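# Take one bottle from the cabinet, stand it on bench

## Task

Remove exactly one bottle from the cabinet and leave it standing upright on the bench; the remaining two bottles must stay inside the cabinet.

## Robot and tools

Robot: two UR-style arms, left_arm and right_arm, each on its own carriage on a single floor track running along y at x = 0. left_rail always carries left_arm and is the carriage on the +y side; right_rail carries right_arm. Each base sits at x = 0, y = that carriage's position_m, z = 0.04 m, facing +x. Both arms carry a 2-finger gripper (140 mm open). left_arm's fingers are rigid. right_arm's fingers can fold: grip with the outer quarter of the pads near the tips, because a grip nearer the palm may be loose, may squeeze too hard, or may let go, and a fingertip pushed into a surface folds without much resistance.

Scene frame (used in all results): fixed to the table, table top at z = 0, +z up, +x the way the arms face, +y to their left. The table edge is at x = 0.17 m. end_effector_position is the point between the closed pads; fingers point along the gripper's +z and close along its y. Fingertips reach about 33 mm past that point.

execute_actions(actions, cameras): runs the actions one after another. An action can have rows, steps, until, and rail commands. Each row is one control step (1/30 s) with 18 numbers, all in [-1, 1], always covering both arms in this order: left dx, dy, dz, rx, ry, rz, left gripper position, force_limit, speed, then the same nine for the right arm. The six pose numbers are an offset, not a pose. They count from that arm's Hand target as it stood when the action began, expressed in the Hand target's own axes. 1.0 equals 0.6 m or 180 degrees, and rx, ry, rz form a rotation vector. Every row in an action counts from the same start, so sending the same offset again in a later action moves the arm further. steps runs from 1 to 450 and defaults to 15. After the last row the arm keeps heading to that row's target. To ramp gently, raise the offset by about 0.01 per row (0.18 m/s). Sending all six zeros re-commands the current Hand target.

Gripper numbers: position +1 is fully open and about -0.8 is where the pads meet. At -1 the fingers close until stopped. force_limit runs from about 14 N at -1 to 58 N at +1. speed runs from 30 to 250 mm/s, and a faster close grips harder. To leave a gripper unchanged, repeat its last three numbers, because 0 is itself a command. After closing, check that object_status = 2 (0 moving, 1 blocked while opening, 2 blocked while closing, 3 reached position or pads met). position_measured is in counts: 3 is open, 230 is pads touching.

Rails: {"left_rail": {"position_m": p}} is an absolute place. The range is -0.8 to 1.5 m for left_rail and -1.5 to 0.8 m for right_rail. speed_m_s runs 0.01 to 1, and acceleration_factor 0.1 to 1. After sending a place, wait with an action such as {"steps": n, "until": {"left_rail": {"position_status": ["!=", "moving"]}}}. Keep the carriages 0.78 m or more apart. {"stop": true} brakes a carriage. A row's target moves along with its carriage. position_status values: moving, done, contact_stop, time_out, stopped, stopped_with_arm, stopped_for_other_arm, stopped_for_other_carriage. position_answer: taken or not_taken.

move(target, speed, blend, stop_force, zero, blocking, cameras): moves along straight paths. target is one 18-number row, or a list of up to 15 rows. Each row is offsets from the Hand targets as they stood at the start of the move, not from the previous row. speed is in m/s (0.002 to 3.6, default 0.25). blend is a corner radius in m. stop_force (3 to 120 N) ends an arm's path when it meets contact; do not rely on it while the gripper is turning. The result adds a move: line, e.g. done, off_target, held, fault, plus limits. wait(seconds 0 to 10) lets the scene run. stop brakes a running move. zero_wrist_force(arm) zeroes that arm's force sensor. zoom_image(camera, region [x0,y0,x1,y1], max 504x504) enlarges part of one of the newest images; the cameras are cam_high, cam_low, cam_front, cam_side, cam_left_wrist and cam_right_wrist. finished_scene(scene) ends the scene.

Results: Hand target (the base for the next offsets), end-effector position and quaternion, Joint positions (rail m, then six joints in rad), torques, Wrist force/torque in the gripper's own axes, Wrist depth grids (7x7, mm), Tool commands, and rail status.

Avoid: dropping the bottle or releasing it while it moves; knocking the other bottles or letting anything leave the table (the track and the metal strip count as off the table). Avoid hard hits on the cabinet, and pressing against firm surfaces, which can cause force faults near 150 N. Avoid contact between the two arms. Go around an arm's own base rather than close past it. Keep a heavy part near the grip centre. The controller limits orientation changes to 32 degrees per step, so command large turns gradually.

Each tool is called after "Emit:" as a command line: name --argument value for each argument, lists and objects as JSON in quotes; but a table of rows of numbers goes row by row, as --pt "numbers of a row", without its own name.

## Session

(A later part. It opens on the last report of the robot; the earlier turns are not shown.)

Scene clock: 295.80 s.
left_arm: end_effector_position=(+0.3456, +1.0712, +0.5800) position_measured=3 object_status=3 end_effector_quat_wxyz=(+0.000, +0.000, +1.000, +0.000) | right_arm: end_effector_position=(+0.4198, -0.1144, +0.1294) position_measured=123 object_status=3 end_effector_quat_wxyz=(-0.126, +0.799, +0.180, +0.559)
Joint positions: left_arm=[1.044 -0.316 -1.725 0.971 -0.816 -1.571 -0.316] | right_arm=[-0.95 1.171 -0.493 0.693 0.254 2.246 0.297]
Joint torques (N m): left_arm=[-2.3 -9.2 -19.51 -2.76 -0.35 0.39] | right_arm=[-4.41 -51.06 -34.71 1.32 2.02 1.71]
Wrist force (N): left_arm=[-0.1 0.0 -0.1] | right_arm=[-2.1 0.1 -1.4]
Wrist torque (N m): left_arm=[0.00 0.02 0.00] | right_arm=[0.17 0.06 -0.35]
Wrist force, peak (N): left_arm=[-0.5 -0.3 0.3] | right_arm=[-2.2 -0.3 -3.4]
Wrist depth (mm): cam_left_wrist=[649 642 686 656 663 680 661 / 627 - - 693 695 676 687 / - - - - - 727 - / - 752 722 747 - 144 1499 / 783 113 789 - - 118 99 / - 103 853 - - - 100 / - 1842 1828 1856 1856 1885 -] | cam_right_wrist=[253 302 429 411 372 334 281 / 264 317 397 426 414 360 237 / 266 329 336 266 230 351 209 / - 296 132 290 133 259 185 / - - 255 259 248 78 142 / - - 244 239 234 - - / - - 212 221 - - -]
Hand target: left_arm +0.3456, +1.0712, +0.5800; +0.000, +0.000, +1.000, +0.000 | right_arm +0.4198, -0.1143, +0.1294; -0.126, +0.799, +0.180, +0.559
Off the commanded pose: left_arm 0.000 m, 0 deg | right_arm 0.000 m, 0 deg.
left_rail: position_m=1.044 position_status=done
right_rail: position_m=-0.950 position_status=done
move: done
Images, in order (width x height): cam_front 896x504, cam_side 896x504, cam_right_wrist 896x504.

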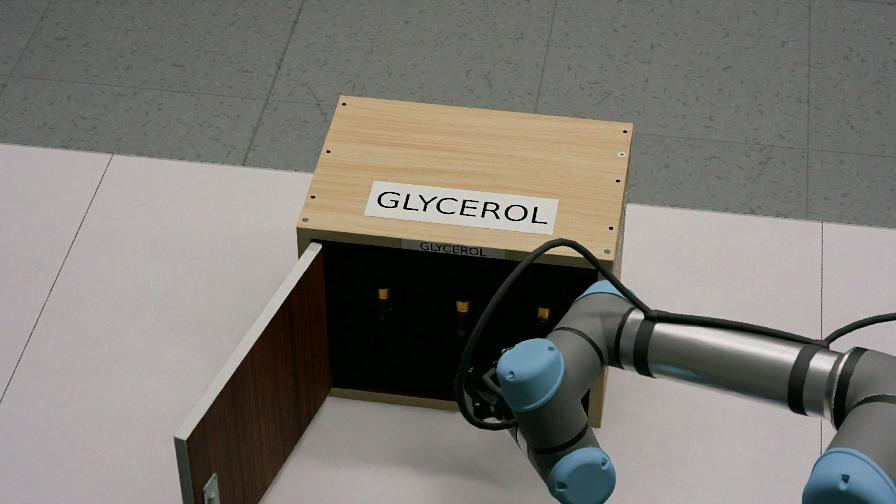

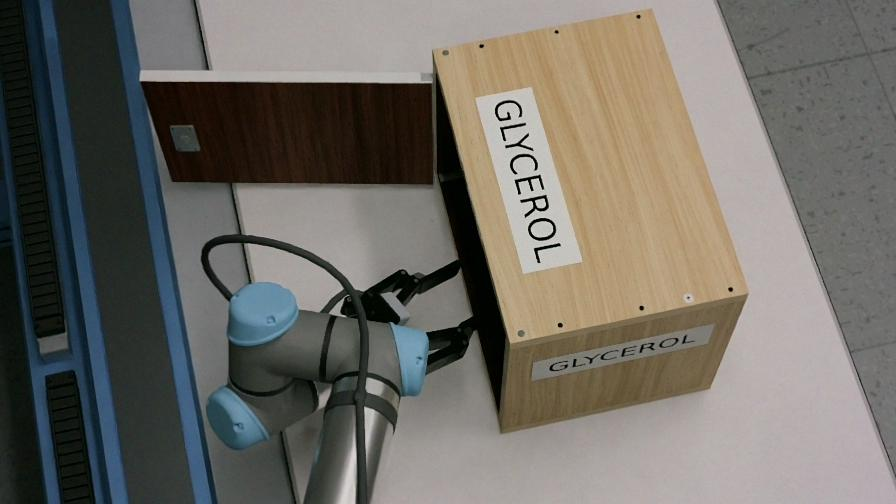

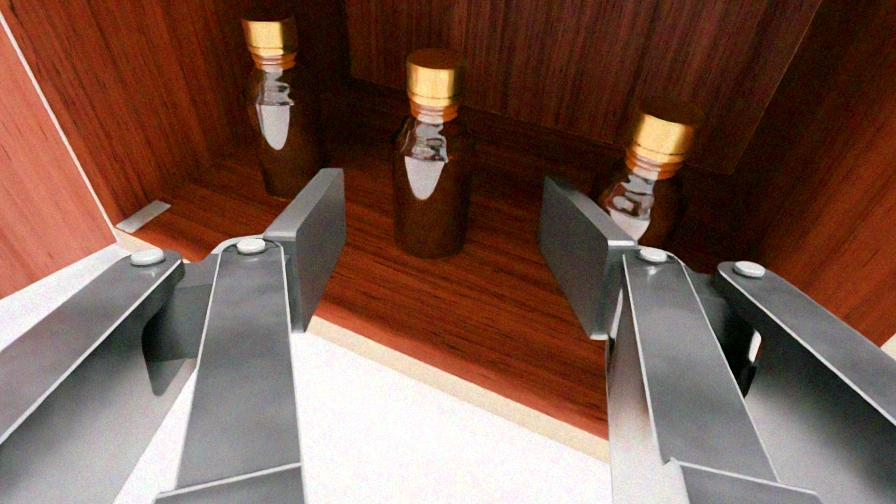

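Emit:
move --target '[0,0,0,0,0,0,1,1,1,-0.032,-0.010,0.189,0,0,0,0.05,-1,0]' --speed 0.07 --stop_force 12 --cameras '["cam_right_wrist","cam_front"]'

Scene clock: 324.73 s.
left_arm: end_effector_position=(+0.3456, +1.0712, +0.5800) position_measured=3 object_status=3 end_effector_quat_wxyz=(+0.000, +0.000, +1.000, +0.000) | right_arm: end_effector_position=(+0.5072, -0.0672, +0.0725) position_measured=123 object_status=3 end_effector_quat_wxyz=(-0.139, +0.791, +0.186, +0.565)
Joint positions: left_arm=[1.044 -0.316 -1.725 0.971 -0.816 -1.571 -0.316] | right_arm=[-0.95 1.085 -0.093 0.035 0.452 2.146 0.232]
Joint torques (N m): left_arm=[-3.42 -9.9 -20.32 -2.93 -0.36 0.3] | right_arm=[-9.58 -57.56 -35.12 0.38 -1.15 -1.59]
Wrist force (N): left_arm=[-0.2 -0.3 0.3] | right_arm=[-2.1 0.6 -1.5]
Wrist torque (N m): left_arm=[-0.06 0.04 0.00] | right_arm=[0.30 0.08 -0.14]
Wrist force, peak (N): left_arm=[-0.4 0.2 0.4] | right_arm=[-2.9 -0.1 -1.4]
Wrist depth (mm): cam_left_wrist=[652 650 693 678 668 633 670 / 680 - - - - - - / 708 - - - - - - / - - - - - 144 1499 / - 113 847 - - 118 99 / - 97 844 - - 856 100 / - 1801 1828 1930 1915 1871 -] | cam_right_wrist=[210 173 333 117 293 262 240 / 219 187 320 132 314 283 258 / 229 233 238 137 258 276 107 / 215 215 132 156 133 131 106 / - - 178 176 182 78 106 / - - 160 162 164 - - / - - 143 144 145 - -]
Hand target: left_arm +0.3456, +1.0712, +0.5800; +0.000, +0.000, +1.000, +0.000 | right_arm +0.5075, -0.0661, +0.0726; -0.126, +0.799, +0.180, +0.559
Off the commanded pose: left_arm 0.000 m, 0 deg | right_arm 0.001 m, 2 deg.
left_rail: position_m=1.044 position_status=done
right_rail: position_m=-0.950 position_status=done
elbow stopped short (right arm): the move would have taken joint 4 (elbow) straighter than the controller allows.
move: done
Images, in order (width x height): cam_front 896x504, cam_right_wrist 896x504.

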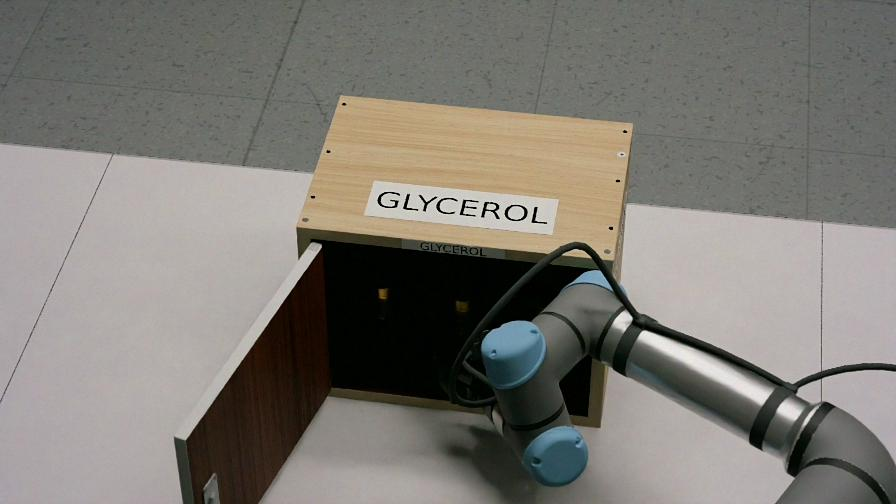

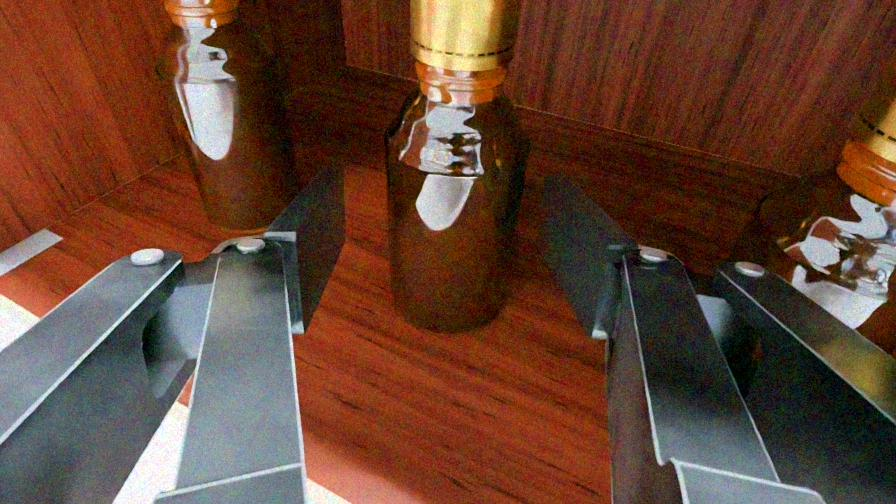

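Emit:
move --pt "0 0 0 0 0 0 1 1 1 0.032 0.010 -0.189 0 0 0 0.05 -1 0" --pt "0 0 0 0 0 0 1 1 1 -0.035 0.194 -0.374 0 0 0 0.05 -1 0" --speed '[0.12,0.2]' --blend '[0.01,0]'

Emit:
execute_actions --actions '[{"right_rail":{"position_m":-0.80,"speed_m_s":0.25,"acceleration_factor":0.5},"steps":120,"until":{"right_rail":{"position_status":["!=","moving"]}}}]'

Emit:
move --target '[0,0,0,0,0,0,1,1,1,0.031,0.043,0.085,0,0,0,0.05,-1,0]' --speed 0.15 --cameras '["cam_right_wrist"]'

Scene clock: 348.03 s.
left_arm: end_effector_position=(+0.3456, +1.0712, +0.5800) position_measured=3 object_status=3 end_effector_quat_wxyz=(+0.000, +0.000, +1.000, +0.000) | right_arm: end_effector_position=(+0.3603, -0.2646, +0.1297) position_measured=123 object_status=3 end_effector_quat_wxyz=(-0.126, +0.799, +0.180, +0.559)
Joint positions: left_arm=[1.044 -0.316 -1.725 0.971 -0.816 -1.571 -0.316] | right_arm=[-0.95 1.164 -0.899 1.462 -0.111 2.24 0.293]
Joint torques (N m): left_arm=[-2.86 -9.5 -21.89 -2.87 -0.33 0.47] | right_arm=[-9.15 -51.17 -6.67 -2.83 -1.11 -1.67]
Wrist force (N): left_arm=[-0.1 -0.1 0.1] | right_arm=[-1.7 -0.1 -1.0]
Wrist torque (N m): left_arm=[0.01 0.02 0.00] | right_arm=[0.12 0.00 -0.16]
Wrist force, peak (N): left_arm=[0.1 -0.2 0.6] | right_arm=[-2.6 1.3 -2.6]
Wrist depth (mm): cam_left_wrist=[654 667 663 649 659 647 689 / - 701 691 - 695 668 - / - - - - - - - / - 146 - - 752 140 1557 / - 113 826 - - 118 99 / - 104 832 850 - - 100 / - 1856 1842 1814 1885 1885 -] | cam_right_wrist=[385 388 509 192 265 3096 3096 / 392 406 398 303 274 531 2392 / 366 354 363 331 379 413 420 / - 93 132 296 132 100 367 / - - 112 281 - 78 299 / - - - - - - - / - - - 222 - - -]
Hand target: left_arm +0.3456, +1.0712, +0.5800; +0.000, +0.000, +1.000, +0.000 | right_arm +0.3603, -0.2646, +0.1297; -0.126, +0.799, +0.180, +0.559
Off the commanded pose: left_arm 0.000 m, 0 deg | right_arm 0.000 m, 0 deg.
left_rail: position_m=1.044 position_status=done
right_rail: position_m=-0.950 position_status=done
move: done

Scene clock: 349.50 s.
left_arm: end_effector_position=(+0.3456, +1.0712, +0.5800) position_measured=3 object_status=3 end_effector_quat_wxyz=(+0.000, +0.000, +1.000, +0.000) | right_arm: end_effector_position=(+0.3603, -0.1146, +0.1297) position_measured=123 object_status=3 end_effector_quat_wxyz=(-0.126, +0.799, +0.180, +0.559)
Joint positions: left_arm=[1.044 -0.316 -1.725 0.971 -0.816 -1.571 -0.316] | right_arm=[-0.8 1.164 -0.899 1.462 -0.111 2.24 0.293]
Joint torques (N m): left_arm=[-2.83 -7.98 -20.9 -3.29 -0.48 0.34] | right_arm=[-7.59 -50.18 -13.93 -1.7 0.06 -1.58]
Wrist force (N): left_arm=[-0.1 -0.1 0.2] | right_arm=[-1.5 0.2 -1.1]
Wrist torque (N m): left_arm=[-0.01 0.02 0.00] | right_arm=[0.19 -0.05 -0.16]
Wrist force, peak (N): left_arm=[-0.4 -0.2 0.0] | right_arm=[-2.1 0.5 -1.5]
Wrist depth (mm): cam_left_wrist=[649 652 658 667 633 667 638 / 678 682 - 665 659 704 689 / - 720 714 - - 716 736 / 738 718 727 - - 145 778 / - 113 791 - - 119 99 / - 98 835 856 - 887 100 / - 1885 1761 1856 1856 1828 -] | cam_right_wrist=[- 306 391 485 426 385 278 / 255 334 389 405 451 409 234 / - 344 362 343 289 349 207 / - 93 131 302 133 289 188 / - - 112 274 270 78 76 / - - 245 245 - - - / - - 219 220 - - -]
Hand target: left_arm +0.3456, +1.0712, +0.5800; +0.000, +0.000, +1.000, +0.000 | right_arm +0.3603, -0.1146, +0.1297; -0.126, +0.799, +0.180, +0.559
Tool commands: left_gripper/position=+1.0 left_gripper/force_limit=+1.0 left_gripper/speed=+1.0 right_gripper/position=+0.05 right_gripper/force_limit=-1.0 right_gripper/speed=+0.0
Off the commanded pose: left_arm 0.000 m, 0 deg | right_arm 0.000 m, 0 deg.
left_rail: position_m=1.044 position_status=done
right_rail: position_m=-0.800 speed_m_s=0.25 position_status=done

Scene clock: 350.40 s.
left_arm: end_effector_position=(+0.3456, +1.0712, +0.5800) position_measured=3 object_status=3 end_effector_quat_wxyz=(+0.000, +0.000, +1.000, +0.000) | right_arm: end_effector_position=(+0.4204, -0.1147, +0.1297) position_measured=123 object_status=3 end_effector_quat_wxyz=(-0.126, +0.799, +0.180, +0.559)
Joint positions: left_arm=[1.044 -0.316 -1.725 0.971 -0.816 -1.571 -0.316] | right_arm=[-0.8 1.068 -0.879 1.422 -0.12 2.153 0.242]
Joint torques (N m): left_arm=[-2.6 -8.59 -21.93 -2.95 -0.48 0.27] | right_arm=[-9.01 -38.31 -31.91 1.42 -1.29 -1.65]
Wrist force (N): left_arm=[0.0 -0.2 0.1] | right_arm=[-2.0 0.1 -1.3]
Wrist torque (N m): left_arm=[-0.04 -0.01 0.00] | right_arm=[0.21 0.05 -0.14]
Wrist force, peak (N): left_arm=[-0.1 -0.5 0.2] | right_arm=[-2.2 -0.9 -2.3]
Wrist depth (mm): cam_left_wrist=[647 649 674 672 - 638 647 / - 704 672 - - 695 - / - 686 706 731 - - 727 / - 727 - - - 141 747 / - 113 799 752 - 118 99 / - 98 832 832 - - 100 / - 1900 1885 1856 1871 1900 -] | cam_right_wrist=[253 303 430 412 372 335 280 / 265 319 313 427 411 358 236 / 270 330 321 263 230 351 209 / 261 297 132 290 132 259 186 / - - 256 260 248 78 141 / - - 245 239 233 - - / - - - - - - -]
Hand target: left_arm +0.3456, +1.0712, +0.5800; +0.000, +0.000, +1.000, +0.000 | right_arm +0.4204, -0.1147, +0.1297; -0.126, +0.799, +0.180, +0.559
Off the commanded pose: left_arm 0.000 m, 0 deg | right_arm 0.000 m, 0 deg.
left_rail: position_m=1.044 position_status=done
right_rail: position_m=-0.800 speed_m_s=0.25 position_status=done
move: done
Images, in order (width x height): cam_right_wrist 896x504.

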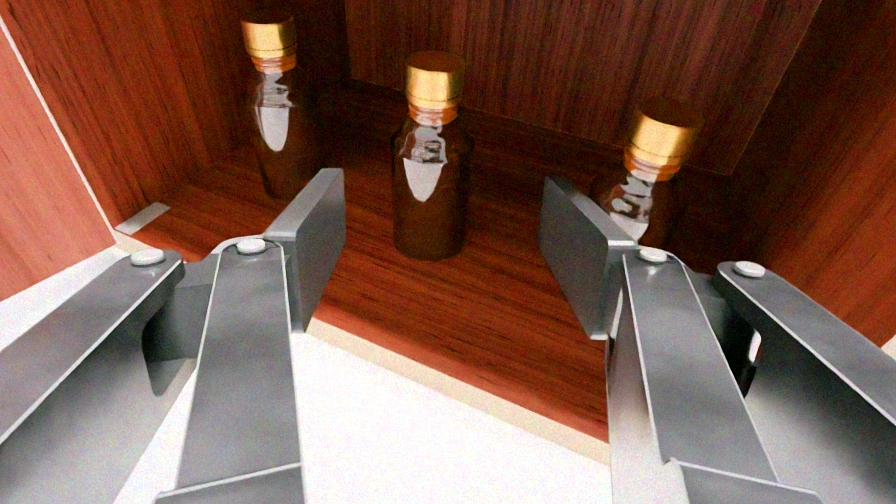

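Emit:
move --target '[0,0,0,0,0,0,1,1,1,-0.030,-0.003,0.220,0,0,0,0.05,-1,0]' --speed 0.08 --stop_force 12 --cameras '["cam_right_wrist"]'

Scene clock: 358.63 s.
left_arm: end_effector_position=(+0.3456, +1.0712, +0.5800) position_measured=3 object_status=3 end_effector_quat_wxyz=(+0.000, +0.000, +1.000, +0.000) | right_arm: end_effector_position=(+0.5262, -0.0626, +0.0676) position_measured=123 object_status=3 end_effector_quat_wxyz=(-0.126, +0.799, +0.180, +0.559)
Joint positions: left_arm=[1.044 -0.316 -1.725 0.971 -0.816 -1.571 -0.316] | right_arm=[-0.8 0.965 -0.623 1.113 -0.092 2.059 0.195]
Joint torques (N m): left_arm=[-2.91 -7.66 -21.62 -3.02 -0.29 0.35] | right_arm=[-14.63 -48.04 -35.86 1.09 -1.26 -1.42]
Wrist force (N): left_arm=[-0.2 0.0 0.2] | right_arm=[-2.1 0.3 -0.9]
Wrist torque (N m): left_arm=[0.01 0.05 0.00] | right_arm=[0.19 0.02 -0.11]
Wrist force, peak (N): left_arm=[-0.5 -0.2 0.1] | right_arm=[-2.6 1.0 0.4]
Wrist depth (mm): cam_left_wrist=[656 643 682 665 654 - 663 / - - 656 764 - - - / 701 - - - - - 733 / 747 - - 754 749 143 769 / 771 113 - 771 - 118 99 / - 97 821 - - 874 100 / - 1871 1871 1915 1871 1856 -] | cam_right_wrist=[198 158 325 - 277 250 231 / 207 160 301 115 296 272 249 / 219 178 196 117 258 264 265 / 204 188 131 132 133 225 104 / - - 172 155 177 78 97 / - - 156 157 160 - - / - - 139 141 - - -]
Hand target: left_arm +0.3456, +1.0712, +0.5800; +0.000, +0.000, +1.000, +0.000 | right_arm +0.5262, -0.0626, +0.0676; -0.126, +0.799, +0.180, +0.559
Off the commanded pose: left_arm 0.000 m, 0 deg | right_arm 0.000 m, 0 deg.
left_rail: position_m=1.044 position_status=done
right_rail: position_m=-0.800 speed_m_s=0.25 position_status=done
move: done
Images, in order (width x height): cam_right_wrist 896x504.

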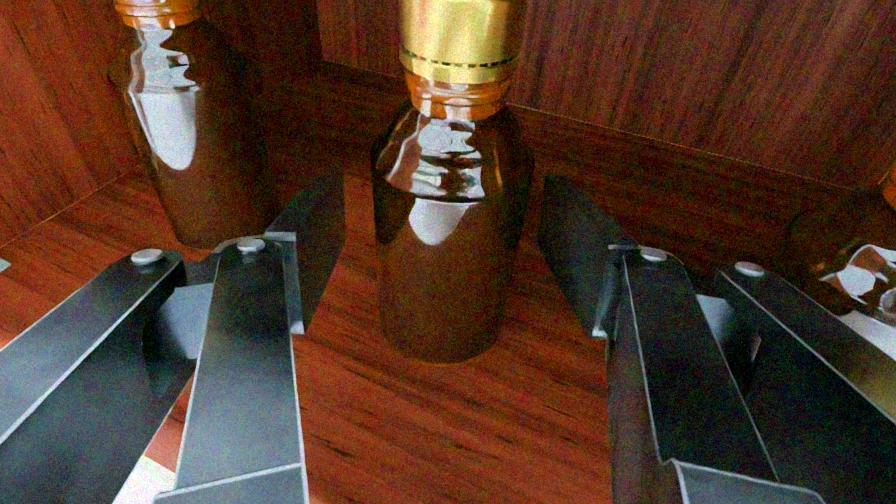

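Emit:
move --pt "0 0 0 0 0 0 1 1 1 0 0.0045 -0.004 0 0 0 0.05 -1 0" --pt "0 0 0 0 0 0 1 1 1 0 0.0045 -0.004 0 0 0 -1 -0.1 -1" --speed 0.05 --cameras '["cam_right_wrist"]'

Scene clock: 367.53 s.
left_arm: end_effector_position=(+0.3456, +1.0712, +0.5800) position_measured=3 object_status=3 end_effector_quat_wxyz=(+0.000, +0.000, +1.000, +0.000) | right_arm: end_effector_position=(+0.5253, -0.0660, +0.0684) position_measured=162 object_status=0 end_effector_quat_wxyz=(-0.126, +0.799, +0.180, +0.559)
Joint positions: left_arm=[1.044 -0.316 -1.725 0.971 -0.816 -1.571 -0.316] | right_arm=[-0.8 0.963 -0.633 1.129 -0.099 2.057 0.194]
Joint torques (N m): left_arm=[-4.01 -8.06 -20.76 -2.89 -0.41 0.32] | right_arm=[-13.39 -57.5 -9.24 -1.71 1.12 -1.72]
Wrist force (N): left_arm=[-0.4 -0.2 0.0] | right_arm=[0.9 -1.7 -4.6]
Wrist torque (N m): left_arm=[-0.02 0.09 0.00] | right_arm=[0.16 -0.19 -0.03]
Wrist force, peak (N): left_arm=[-0.3 0.2 0.4] | right_arm=[0.9 -1.7 -4.6]
Wrist depth (mm): cam_left_wrist=[652 650 650 647 635 628 661 / - 659 - 682 665 - - / - - - 736 742 - 736 / 745 733 - 727 771 142 1462 / - 113 - - 783 118 99 / - 97 862 - 900 829 100 / - 1871 1900 1915 1900 1871 -] | cam_right_wrist=[200 258 327 - 279 252 231 / 209 167 303 116 297 273 250 / 221 181 235 120 256 266 267 / 200 200 103 135 148 219 107 / - - 77 160 82 - 100 / - - 158 158 - 71 - / - - 140 142 - - -]
Hand target: left_arm +0.3456, +1.0712, +0.5800; +0.000, +0.000, +1.000, +0.000 | right_arm +0.5253, -0.0660, +0.0684; -0.126, +0.799, +0.180, +0.559
Off the commanded pose: left_arm 0.000 m, 0 deg | right_arm 0.000 m, 0 deg.
left_rail: position_m=1.044 position_status=done
right_rail: position_m=-0.800 speed_m_s=0.25 position_status=done
move: done
Images, in order (width x height): cam_right_wrist 896x504.

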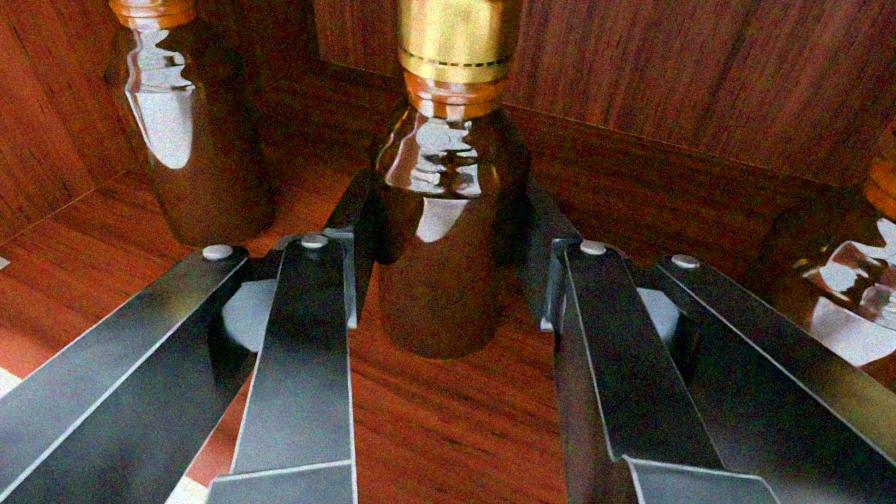

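Emit:
move --target '[0,0,0,0,0,0,1,1,1,0.047,0,-0.017,0,0,0,-1,-0.1,-1]' --speed 0.05 --cameras '["cam_right_wrist"]'

Scene clock: 372.03 s.
left_arm: end_effector_position=(+0.3456, +1.0712, +0.5800) position_measured=3 object_status=3 end_effector_quat_wxyz=(+0.000, +0.000, +1.000, +0.000) | right_arm: end_effector_position=(+0.5254, -0.0660, +0.0983) position_measured=162 object_status=2 end_effector_quat_wxyz=(-0.126, +0.799, +0.180, +0.559)
Joint positions: left_arm=[1.044 -0.316 -1.725 0.971 -0.816 -1.571 -0.316] | right_arm=[-0.8 0.963 -0.668 1.113 -0.048 2.057 0.194]
Joint torques (N m): left_arm=[-3.6 -7.78 -20.52 -2.93 -0.7 0.26] | right_arm=[-13.02 -63.91 -36.81 0.72 -0.91 0]
Wrist force (N): left_arm=[-0.1 -0.1 0.0] | right_arm=[-5.0 0.1 -0.5]
Wrist torque (N m): left_arm=[-0.02 0.03 0.00] | right_arm=[0.16 0.07 -0.10]
Wrist force, peak (N): left_arm=[-0.4 -0.3 0.3] | right_arm=[-6.3 0.4 0.2]
Wrist depth (mm): cam_left_wrist=[649 638 649 656 659 674 - / - - 680 - 708 672 682 / 693 - - - - - 733 / - 146 759 783 - 140 1642 / 776 113 783 745 794 119 99 / - 97 881 847 - - 100 / - 1856 1885 1871 1871 1915 -] | cam_right_wrist=[206 261 328 - 278 253 232 / 216 172 349 117 302 274 249 / 226 181 283 121 307 295 270 / 232 205 101 135 148 269 - / - - 77 160 82 - 112 / - - 190 192 - 71 - / - - 169 171 - - -]
Hand target: left_arm +0.3456, +1.0712, +0.5800; +0.000, +0.000, +1.000, +0.000 | right_arm +0.5254, -0.0660, +0.0984; -0.126, +0.799, +0.180, +0.559
Off the commanded pose: left_arm 0.000 m, 0 deg | right_arm 0.000 m, 0 deg.
left_rail: position_m=1.044 position_status=done
right_rail: position_m=-0.800 speed_m_s=0.25 position_status=done
move: done
Images, in order (width x height): cam_right_wrist 896x504.

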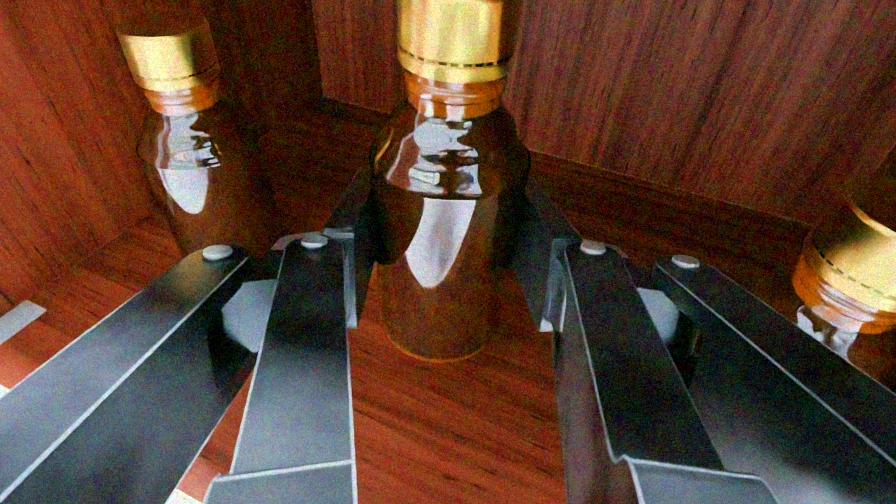

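Emit:
move --pt "0 0 0 0 0 0 1 1 1 -0.131 0 -0.360 0 0 0 -1 -0.1 -1" --pt "0 0 0 0 0 0 1 1 1 -0.178 0 -0.343 0 0 0 -1 -0.1 -1" --speed '[0.15,0.1]' --blend '[0.02,0]' --cameras '["cam_right_wrist","cam_front","cam_low"]'

Emit:
move --target '[0,0,0,0,0,0,1,1,1,-0.047,0,0.017,0,0,0,-1,-0.1,-1]' --speed 0.015 --stop_force 4 --cameras '["cam_right_wrist","cam_front"]'

Scene clock: 385.37 s.
left_arm: end_effector_position=(+0.3456, +1.0712, +0.5800) position_measured=3 object_status=3 end_effector_quat_wxyz=(+0.000, +0.000, +1.000, +0.000) | right_arm: end_effector_position=(+0.3176, -0.1644, +0.0686) position_measured=162 object_status=2 end_effector_quat_wxyz=(-0.126, +0.799, +0.180, +0.559)
Joint positions: left_arm=[1.044 -0.316 -1.725 0.971 -0.816 -1.571 -0.316] | right_arm=[-0.8 1.204 -0.912 1.687 -0.308 2.276 0.316]
Joint torques (N m): left_arm=[-3.64 -7.44 -20.9 -3.08 -0.6 0.27] | right_arm=[11.23 -36.08 -6.14 -3.17 2.41 -1.57]
Wrist force (N): left_arm=[0.0 0.0 0.1] | right_arm=[-4.8 0.0 -0.6]
Wrist torque (N m): left_arm=[0.00 0.01 0.00] | right_arm=[0.15 0.07 -0.29]
Wrist force, peak (N): left_arm=[-0.4 -0.3 0.5] | right_arm=[-6.0 0.1 -0.2]
Wrist depth (mm): cam_left_wrist=[649 650 674 663 - 668 - / 661 624 - - - 693 - / 761 752 699 - 716 716 807 / - 725 - - 759 140 773 / - 113 881 - - 118 99 / - 103 - - 862 859 100 / - 1885 1856 1930 1871 1915 -] | cam_right_wrist=[286 351 362 - 288 396 190 / - 333 321 117 308 286 376 / 257 268 - 120 268 255 324 / 232 236 101 135 146 246 - / - - 74 160 82 - 75 / - - - 182 - 71 - / - - - 161 - - -]
Hand target: left_arm +0.3456, +1.0712, +0.5800; +0.000, +0.000, +1.000, +0.000 | right_arm +0.3176, -0.1644, +0.0685; -0.126, +0.799, +0.180, +0.559
Off the commanded pose: left_arm 0.000 m, 0 deg | right_arm 0.000 m, 0 deg.
left_rail: position_m=1.044 position_status=done
right_rail: position_m=-0.800 speed_m_s=0.25 position_status=done
move: done; blend cut to 0.015 m at target 1
Images, in order (width x height): cam_low 896x504, cam_front 896x504, cam_right_wrist 896x504.

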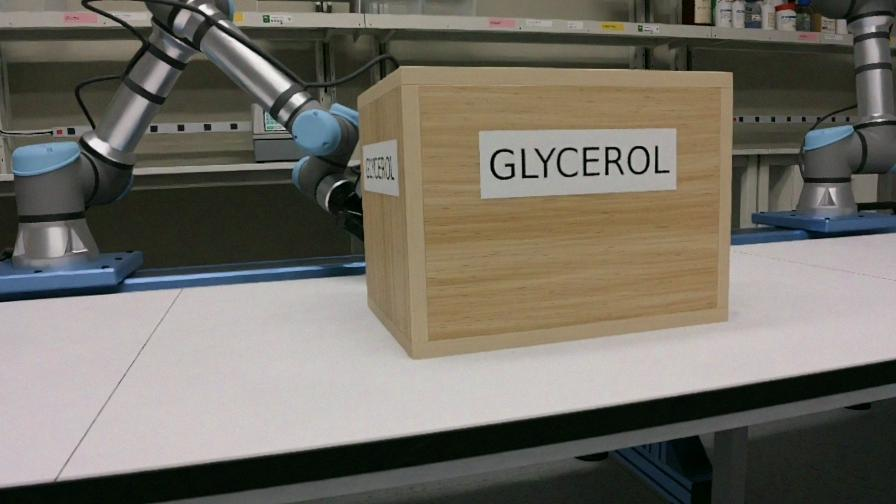

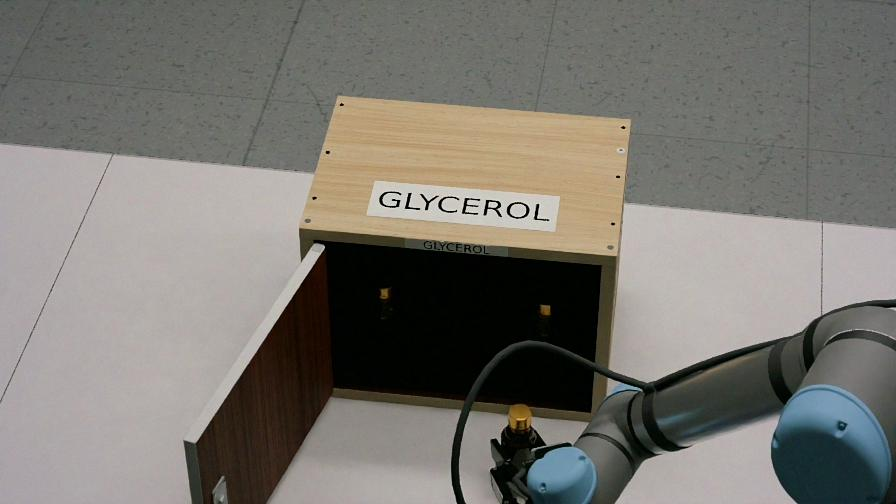

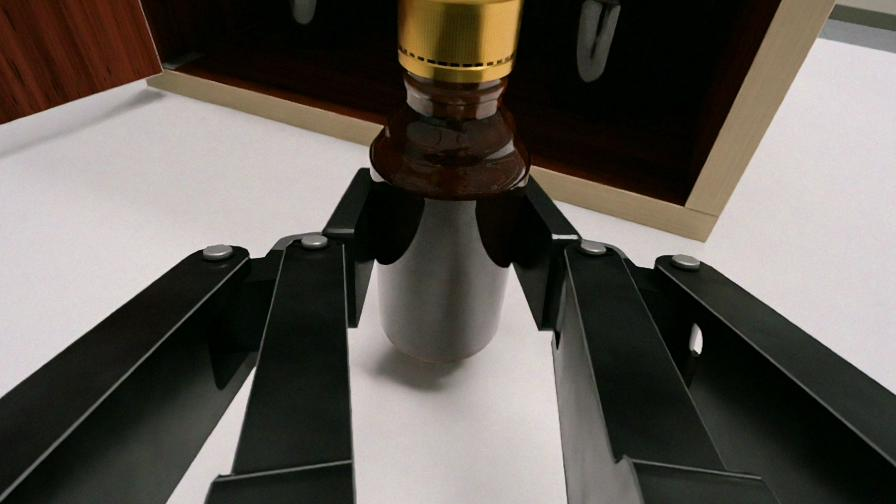

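Scene clock: 387.97 s.
left_arm: end_effector_position=(+0.3456, +1.0712, +0.5800) position_measured=3 object_status=3 end_effector_quat_wxyz=(+0.000, +0.000, +1.000, +0.000) | right_arm: end_effector_position=(+0.3175, -0.1645, +0.0495) position_measured=162 object_status=2 end_effector_quat_wxyz=(-0.126, +0.799, +0.180, +0.559)
Joint positions: left_arm=[1.044 -0.316 -1.725 0.971 -0.816 -1.571 -0.316] | right_arm=[-0.8 1.204 -0.88 1.693 -0.346 2.276 0.316]
Joint torques (N m): left_arm=[-2.75 -6.85 -21.64 -2.96 -0.57 0.25] | right_arm=[6.22 -48.82 -25.5 0.87 -0.79 0.39]
Wrist force (N): left_arm=[-0.2 -0.2 0.1] | right_arm=[-2.4 0.0 -1.5]
Wrist torque (N m): left_arm=[-0.03 0.05 0.00] | right_arm=[0.17 0.01 -0.24]
Wrist force, peak (N): left_arm=[-0.5 -0.2 0.5] | right_arm=[9.4 -0.3 -5.6]
Wrist depth (mm): cam_left_wrist=[647 640 640 620 652 668 654 / - - - - - 695 - / - - - 712 - - - / - - 747 - 781 144 789 / - 113 818 778 - 118 99 / - 97 853 844 - - 100 / - 1871 1885 1885 1842 1856 -] | cam_right_wrist=[282 334 328 - 287 348 188 / - 297 295 117 284 263 365 / - - 236 120 250 242 - / - - 101 135 144 - 219 / - - 74 155 82 - 186 / - - - 152 - 71 - / - - 140 142 - - -]
Hand target: left_arm +0.3456, +1.0712, +0.5800; +0.000, +0.000, +1.000, +0.000 | right_arm +0.3175, -0.1645, +0.0495; -0.126, +0.799, +0.180, +0.559 (not the last commanded pose)
Off the commanded pose: left_arm 0.000 m, 0 deg | right_arm 0.011 m, 0 deg.
left_rail: position_m=1.044 position_status=done
right_rail: position_m=-0.800 speed_m_s=0.25 position_status=done
move: contact (right_arm)
Images, in order (width x height): cam_front 896x504, cam_right_wrist 896x504.

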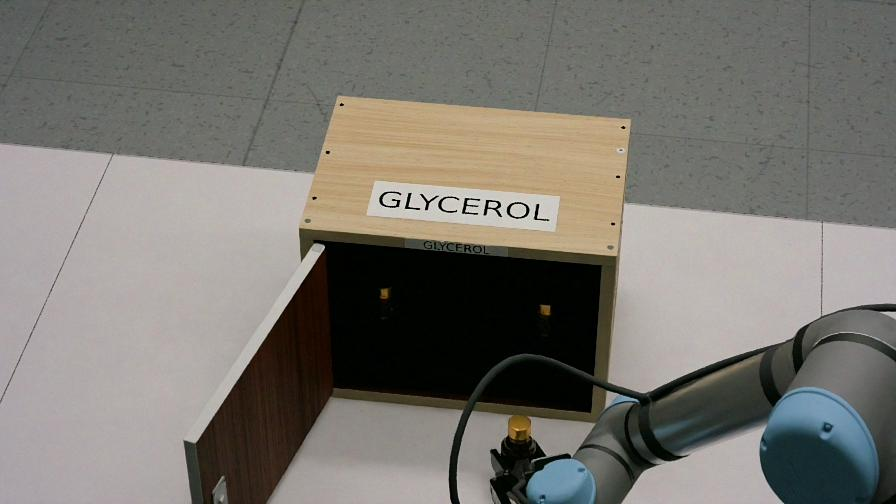

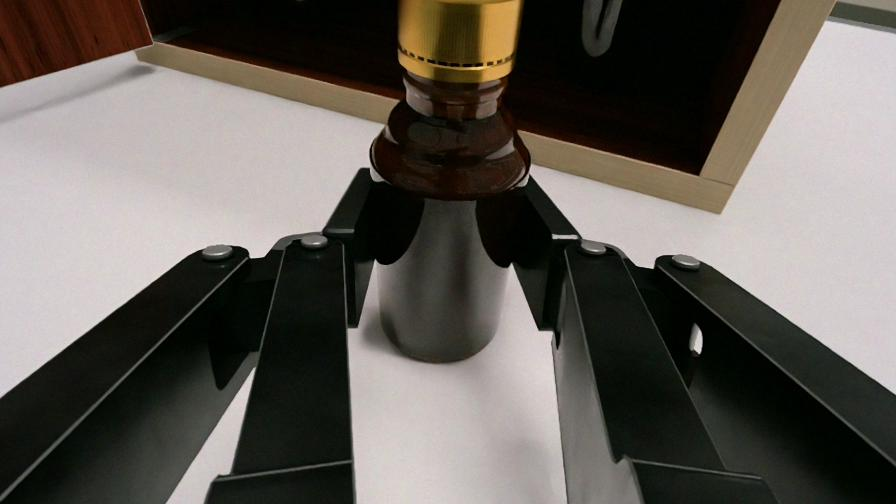

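Emit:
move --pt "0 0 0 0 0 0 1 1 1 -0.001 0 0 0 0 0 -0.2 -1 -1" --pt "0 0 0 0 0 0 1 1 1 0 0 -0.2 0 0 0 -0.2 -1 -1" --speed '[0.03,0.12]' --cameras '["cam_right_wrist","cam_high","cam_front"]'

Scene clock: 396.00 s.
left_arm: end_effector_position=(+0.3456, +1.0712, +0.5800) position_measured=3 object_status=3 end_effector_quat_wxyz=(+0.000, +0.000, +1.000, +0.000) | right_arm: end_effector_position=(+0.2157, -0.2127, +0.0906) position_measured=154 object_status=3 end_effector_quat_wxyz=(-0.126, +0.799, +0.180, +0.559)
Joint positions: left_arm=[1.044 -0.316 -1.725 0.971 -0.816 -1.571 -0.316] | right_arm=[-0.8 1.384 -1.014 1.815 -0.245 2.434 0.44]
Joint torques (N m): left_arm=[-4.49 -6.7 -20.46 -2.82 -0.6 0.29] | right_arm=[11.44 -43.27 -3.98 2.3 2.26 1.77]
Wrist force (N): left_arm=[0.0 -0.1 0.2] | right_arm=[-1.9 -0.3 -1.7]
Wrist torque (N m): left_arm=[-0.02 0.00 0.00] | right_arm=[0.05 0.00 -0.33]
Wrist force, peak (N): left_arm=[-0.3 0.0 0.6] | right_arm=[-1.9 -0.2 -3.2]
Wrist depth (mm): cam_left_wrist=[647 654 659 647 665 - - / 699 712 672 - - - 718 / - - - 733 710 720 729 / 752 736 747 - 786 145 771 / - 113 - 799 - 118 99 / - 98 832 - - 853 100 / - 1885 1871 1856 1885 1885 -] | cam_right_wrist=[349 408 458 527 515 518 3209 / - 373 393 233 373 451 459 / 315 325 329 256 324 - 374 / - - 106 - 157 98 284 / - - 74 226 81 82 247 / - - - 211 - 73 - / - - 181 179 - - -]
Hand target: left_arm +0.3456, +1.0712, +0.5800; +0.000, +0.000, +1.000, +0.000 | right_arm +0.2156, -0.2127, +0.0906; -0.126, +0.799, +0.180, +0.559
Off the commanded pose: left_arm 0.000 m, 0 deg | right_arm 0.000 m, 0 deg.
left_rail: position_m=1.044 position_status=done
right_rail: position_m=-0.800 speed_m_s=0.25 position_status=done
move: done
Images, in order (width x height): cam_high 896x504, cam_front 896x504, cam_right_wrist 896x504.

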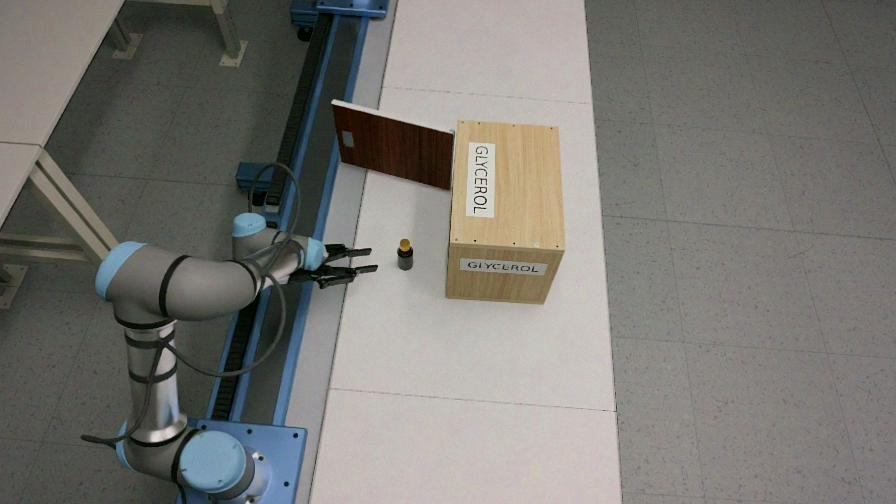

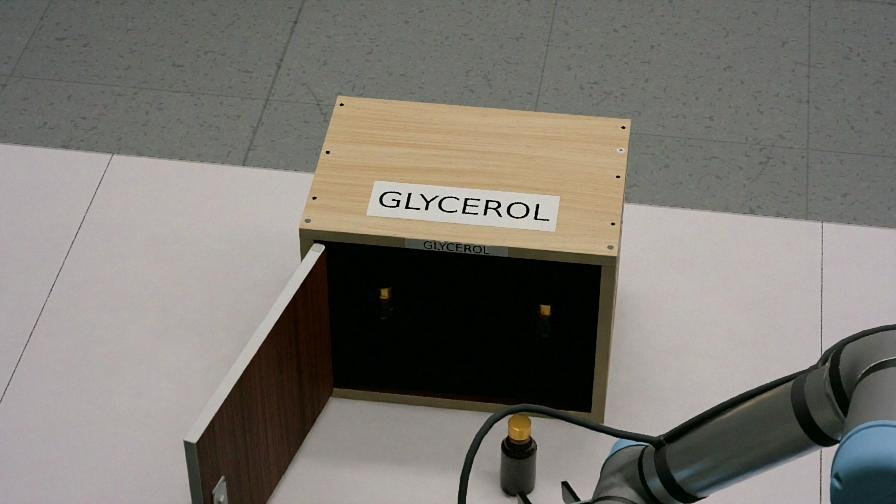

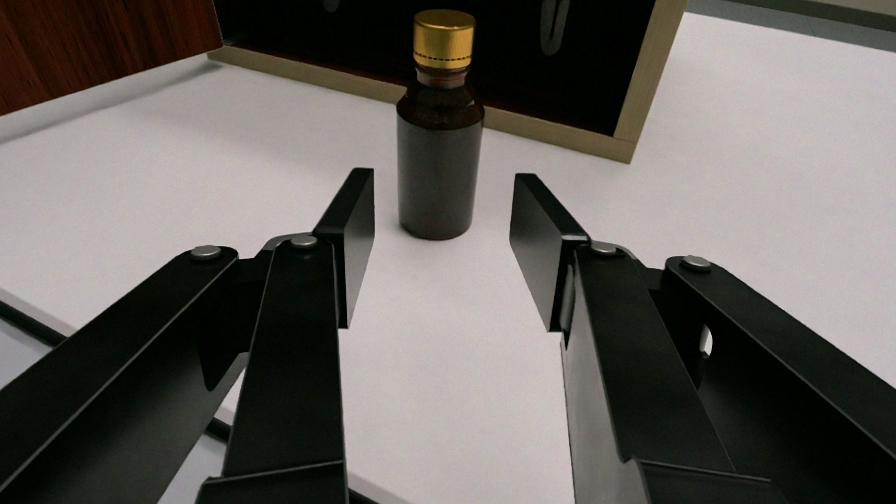

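Emit:
finished_scene --scene 1

The scene is finished: the task was done.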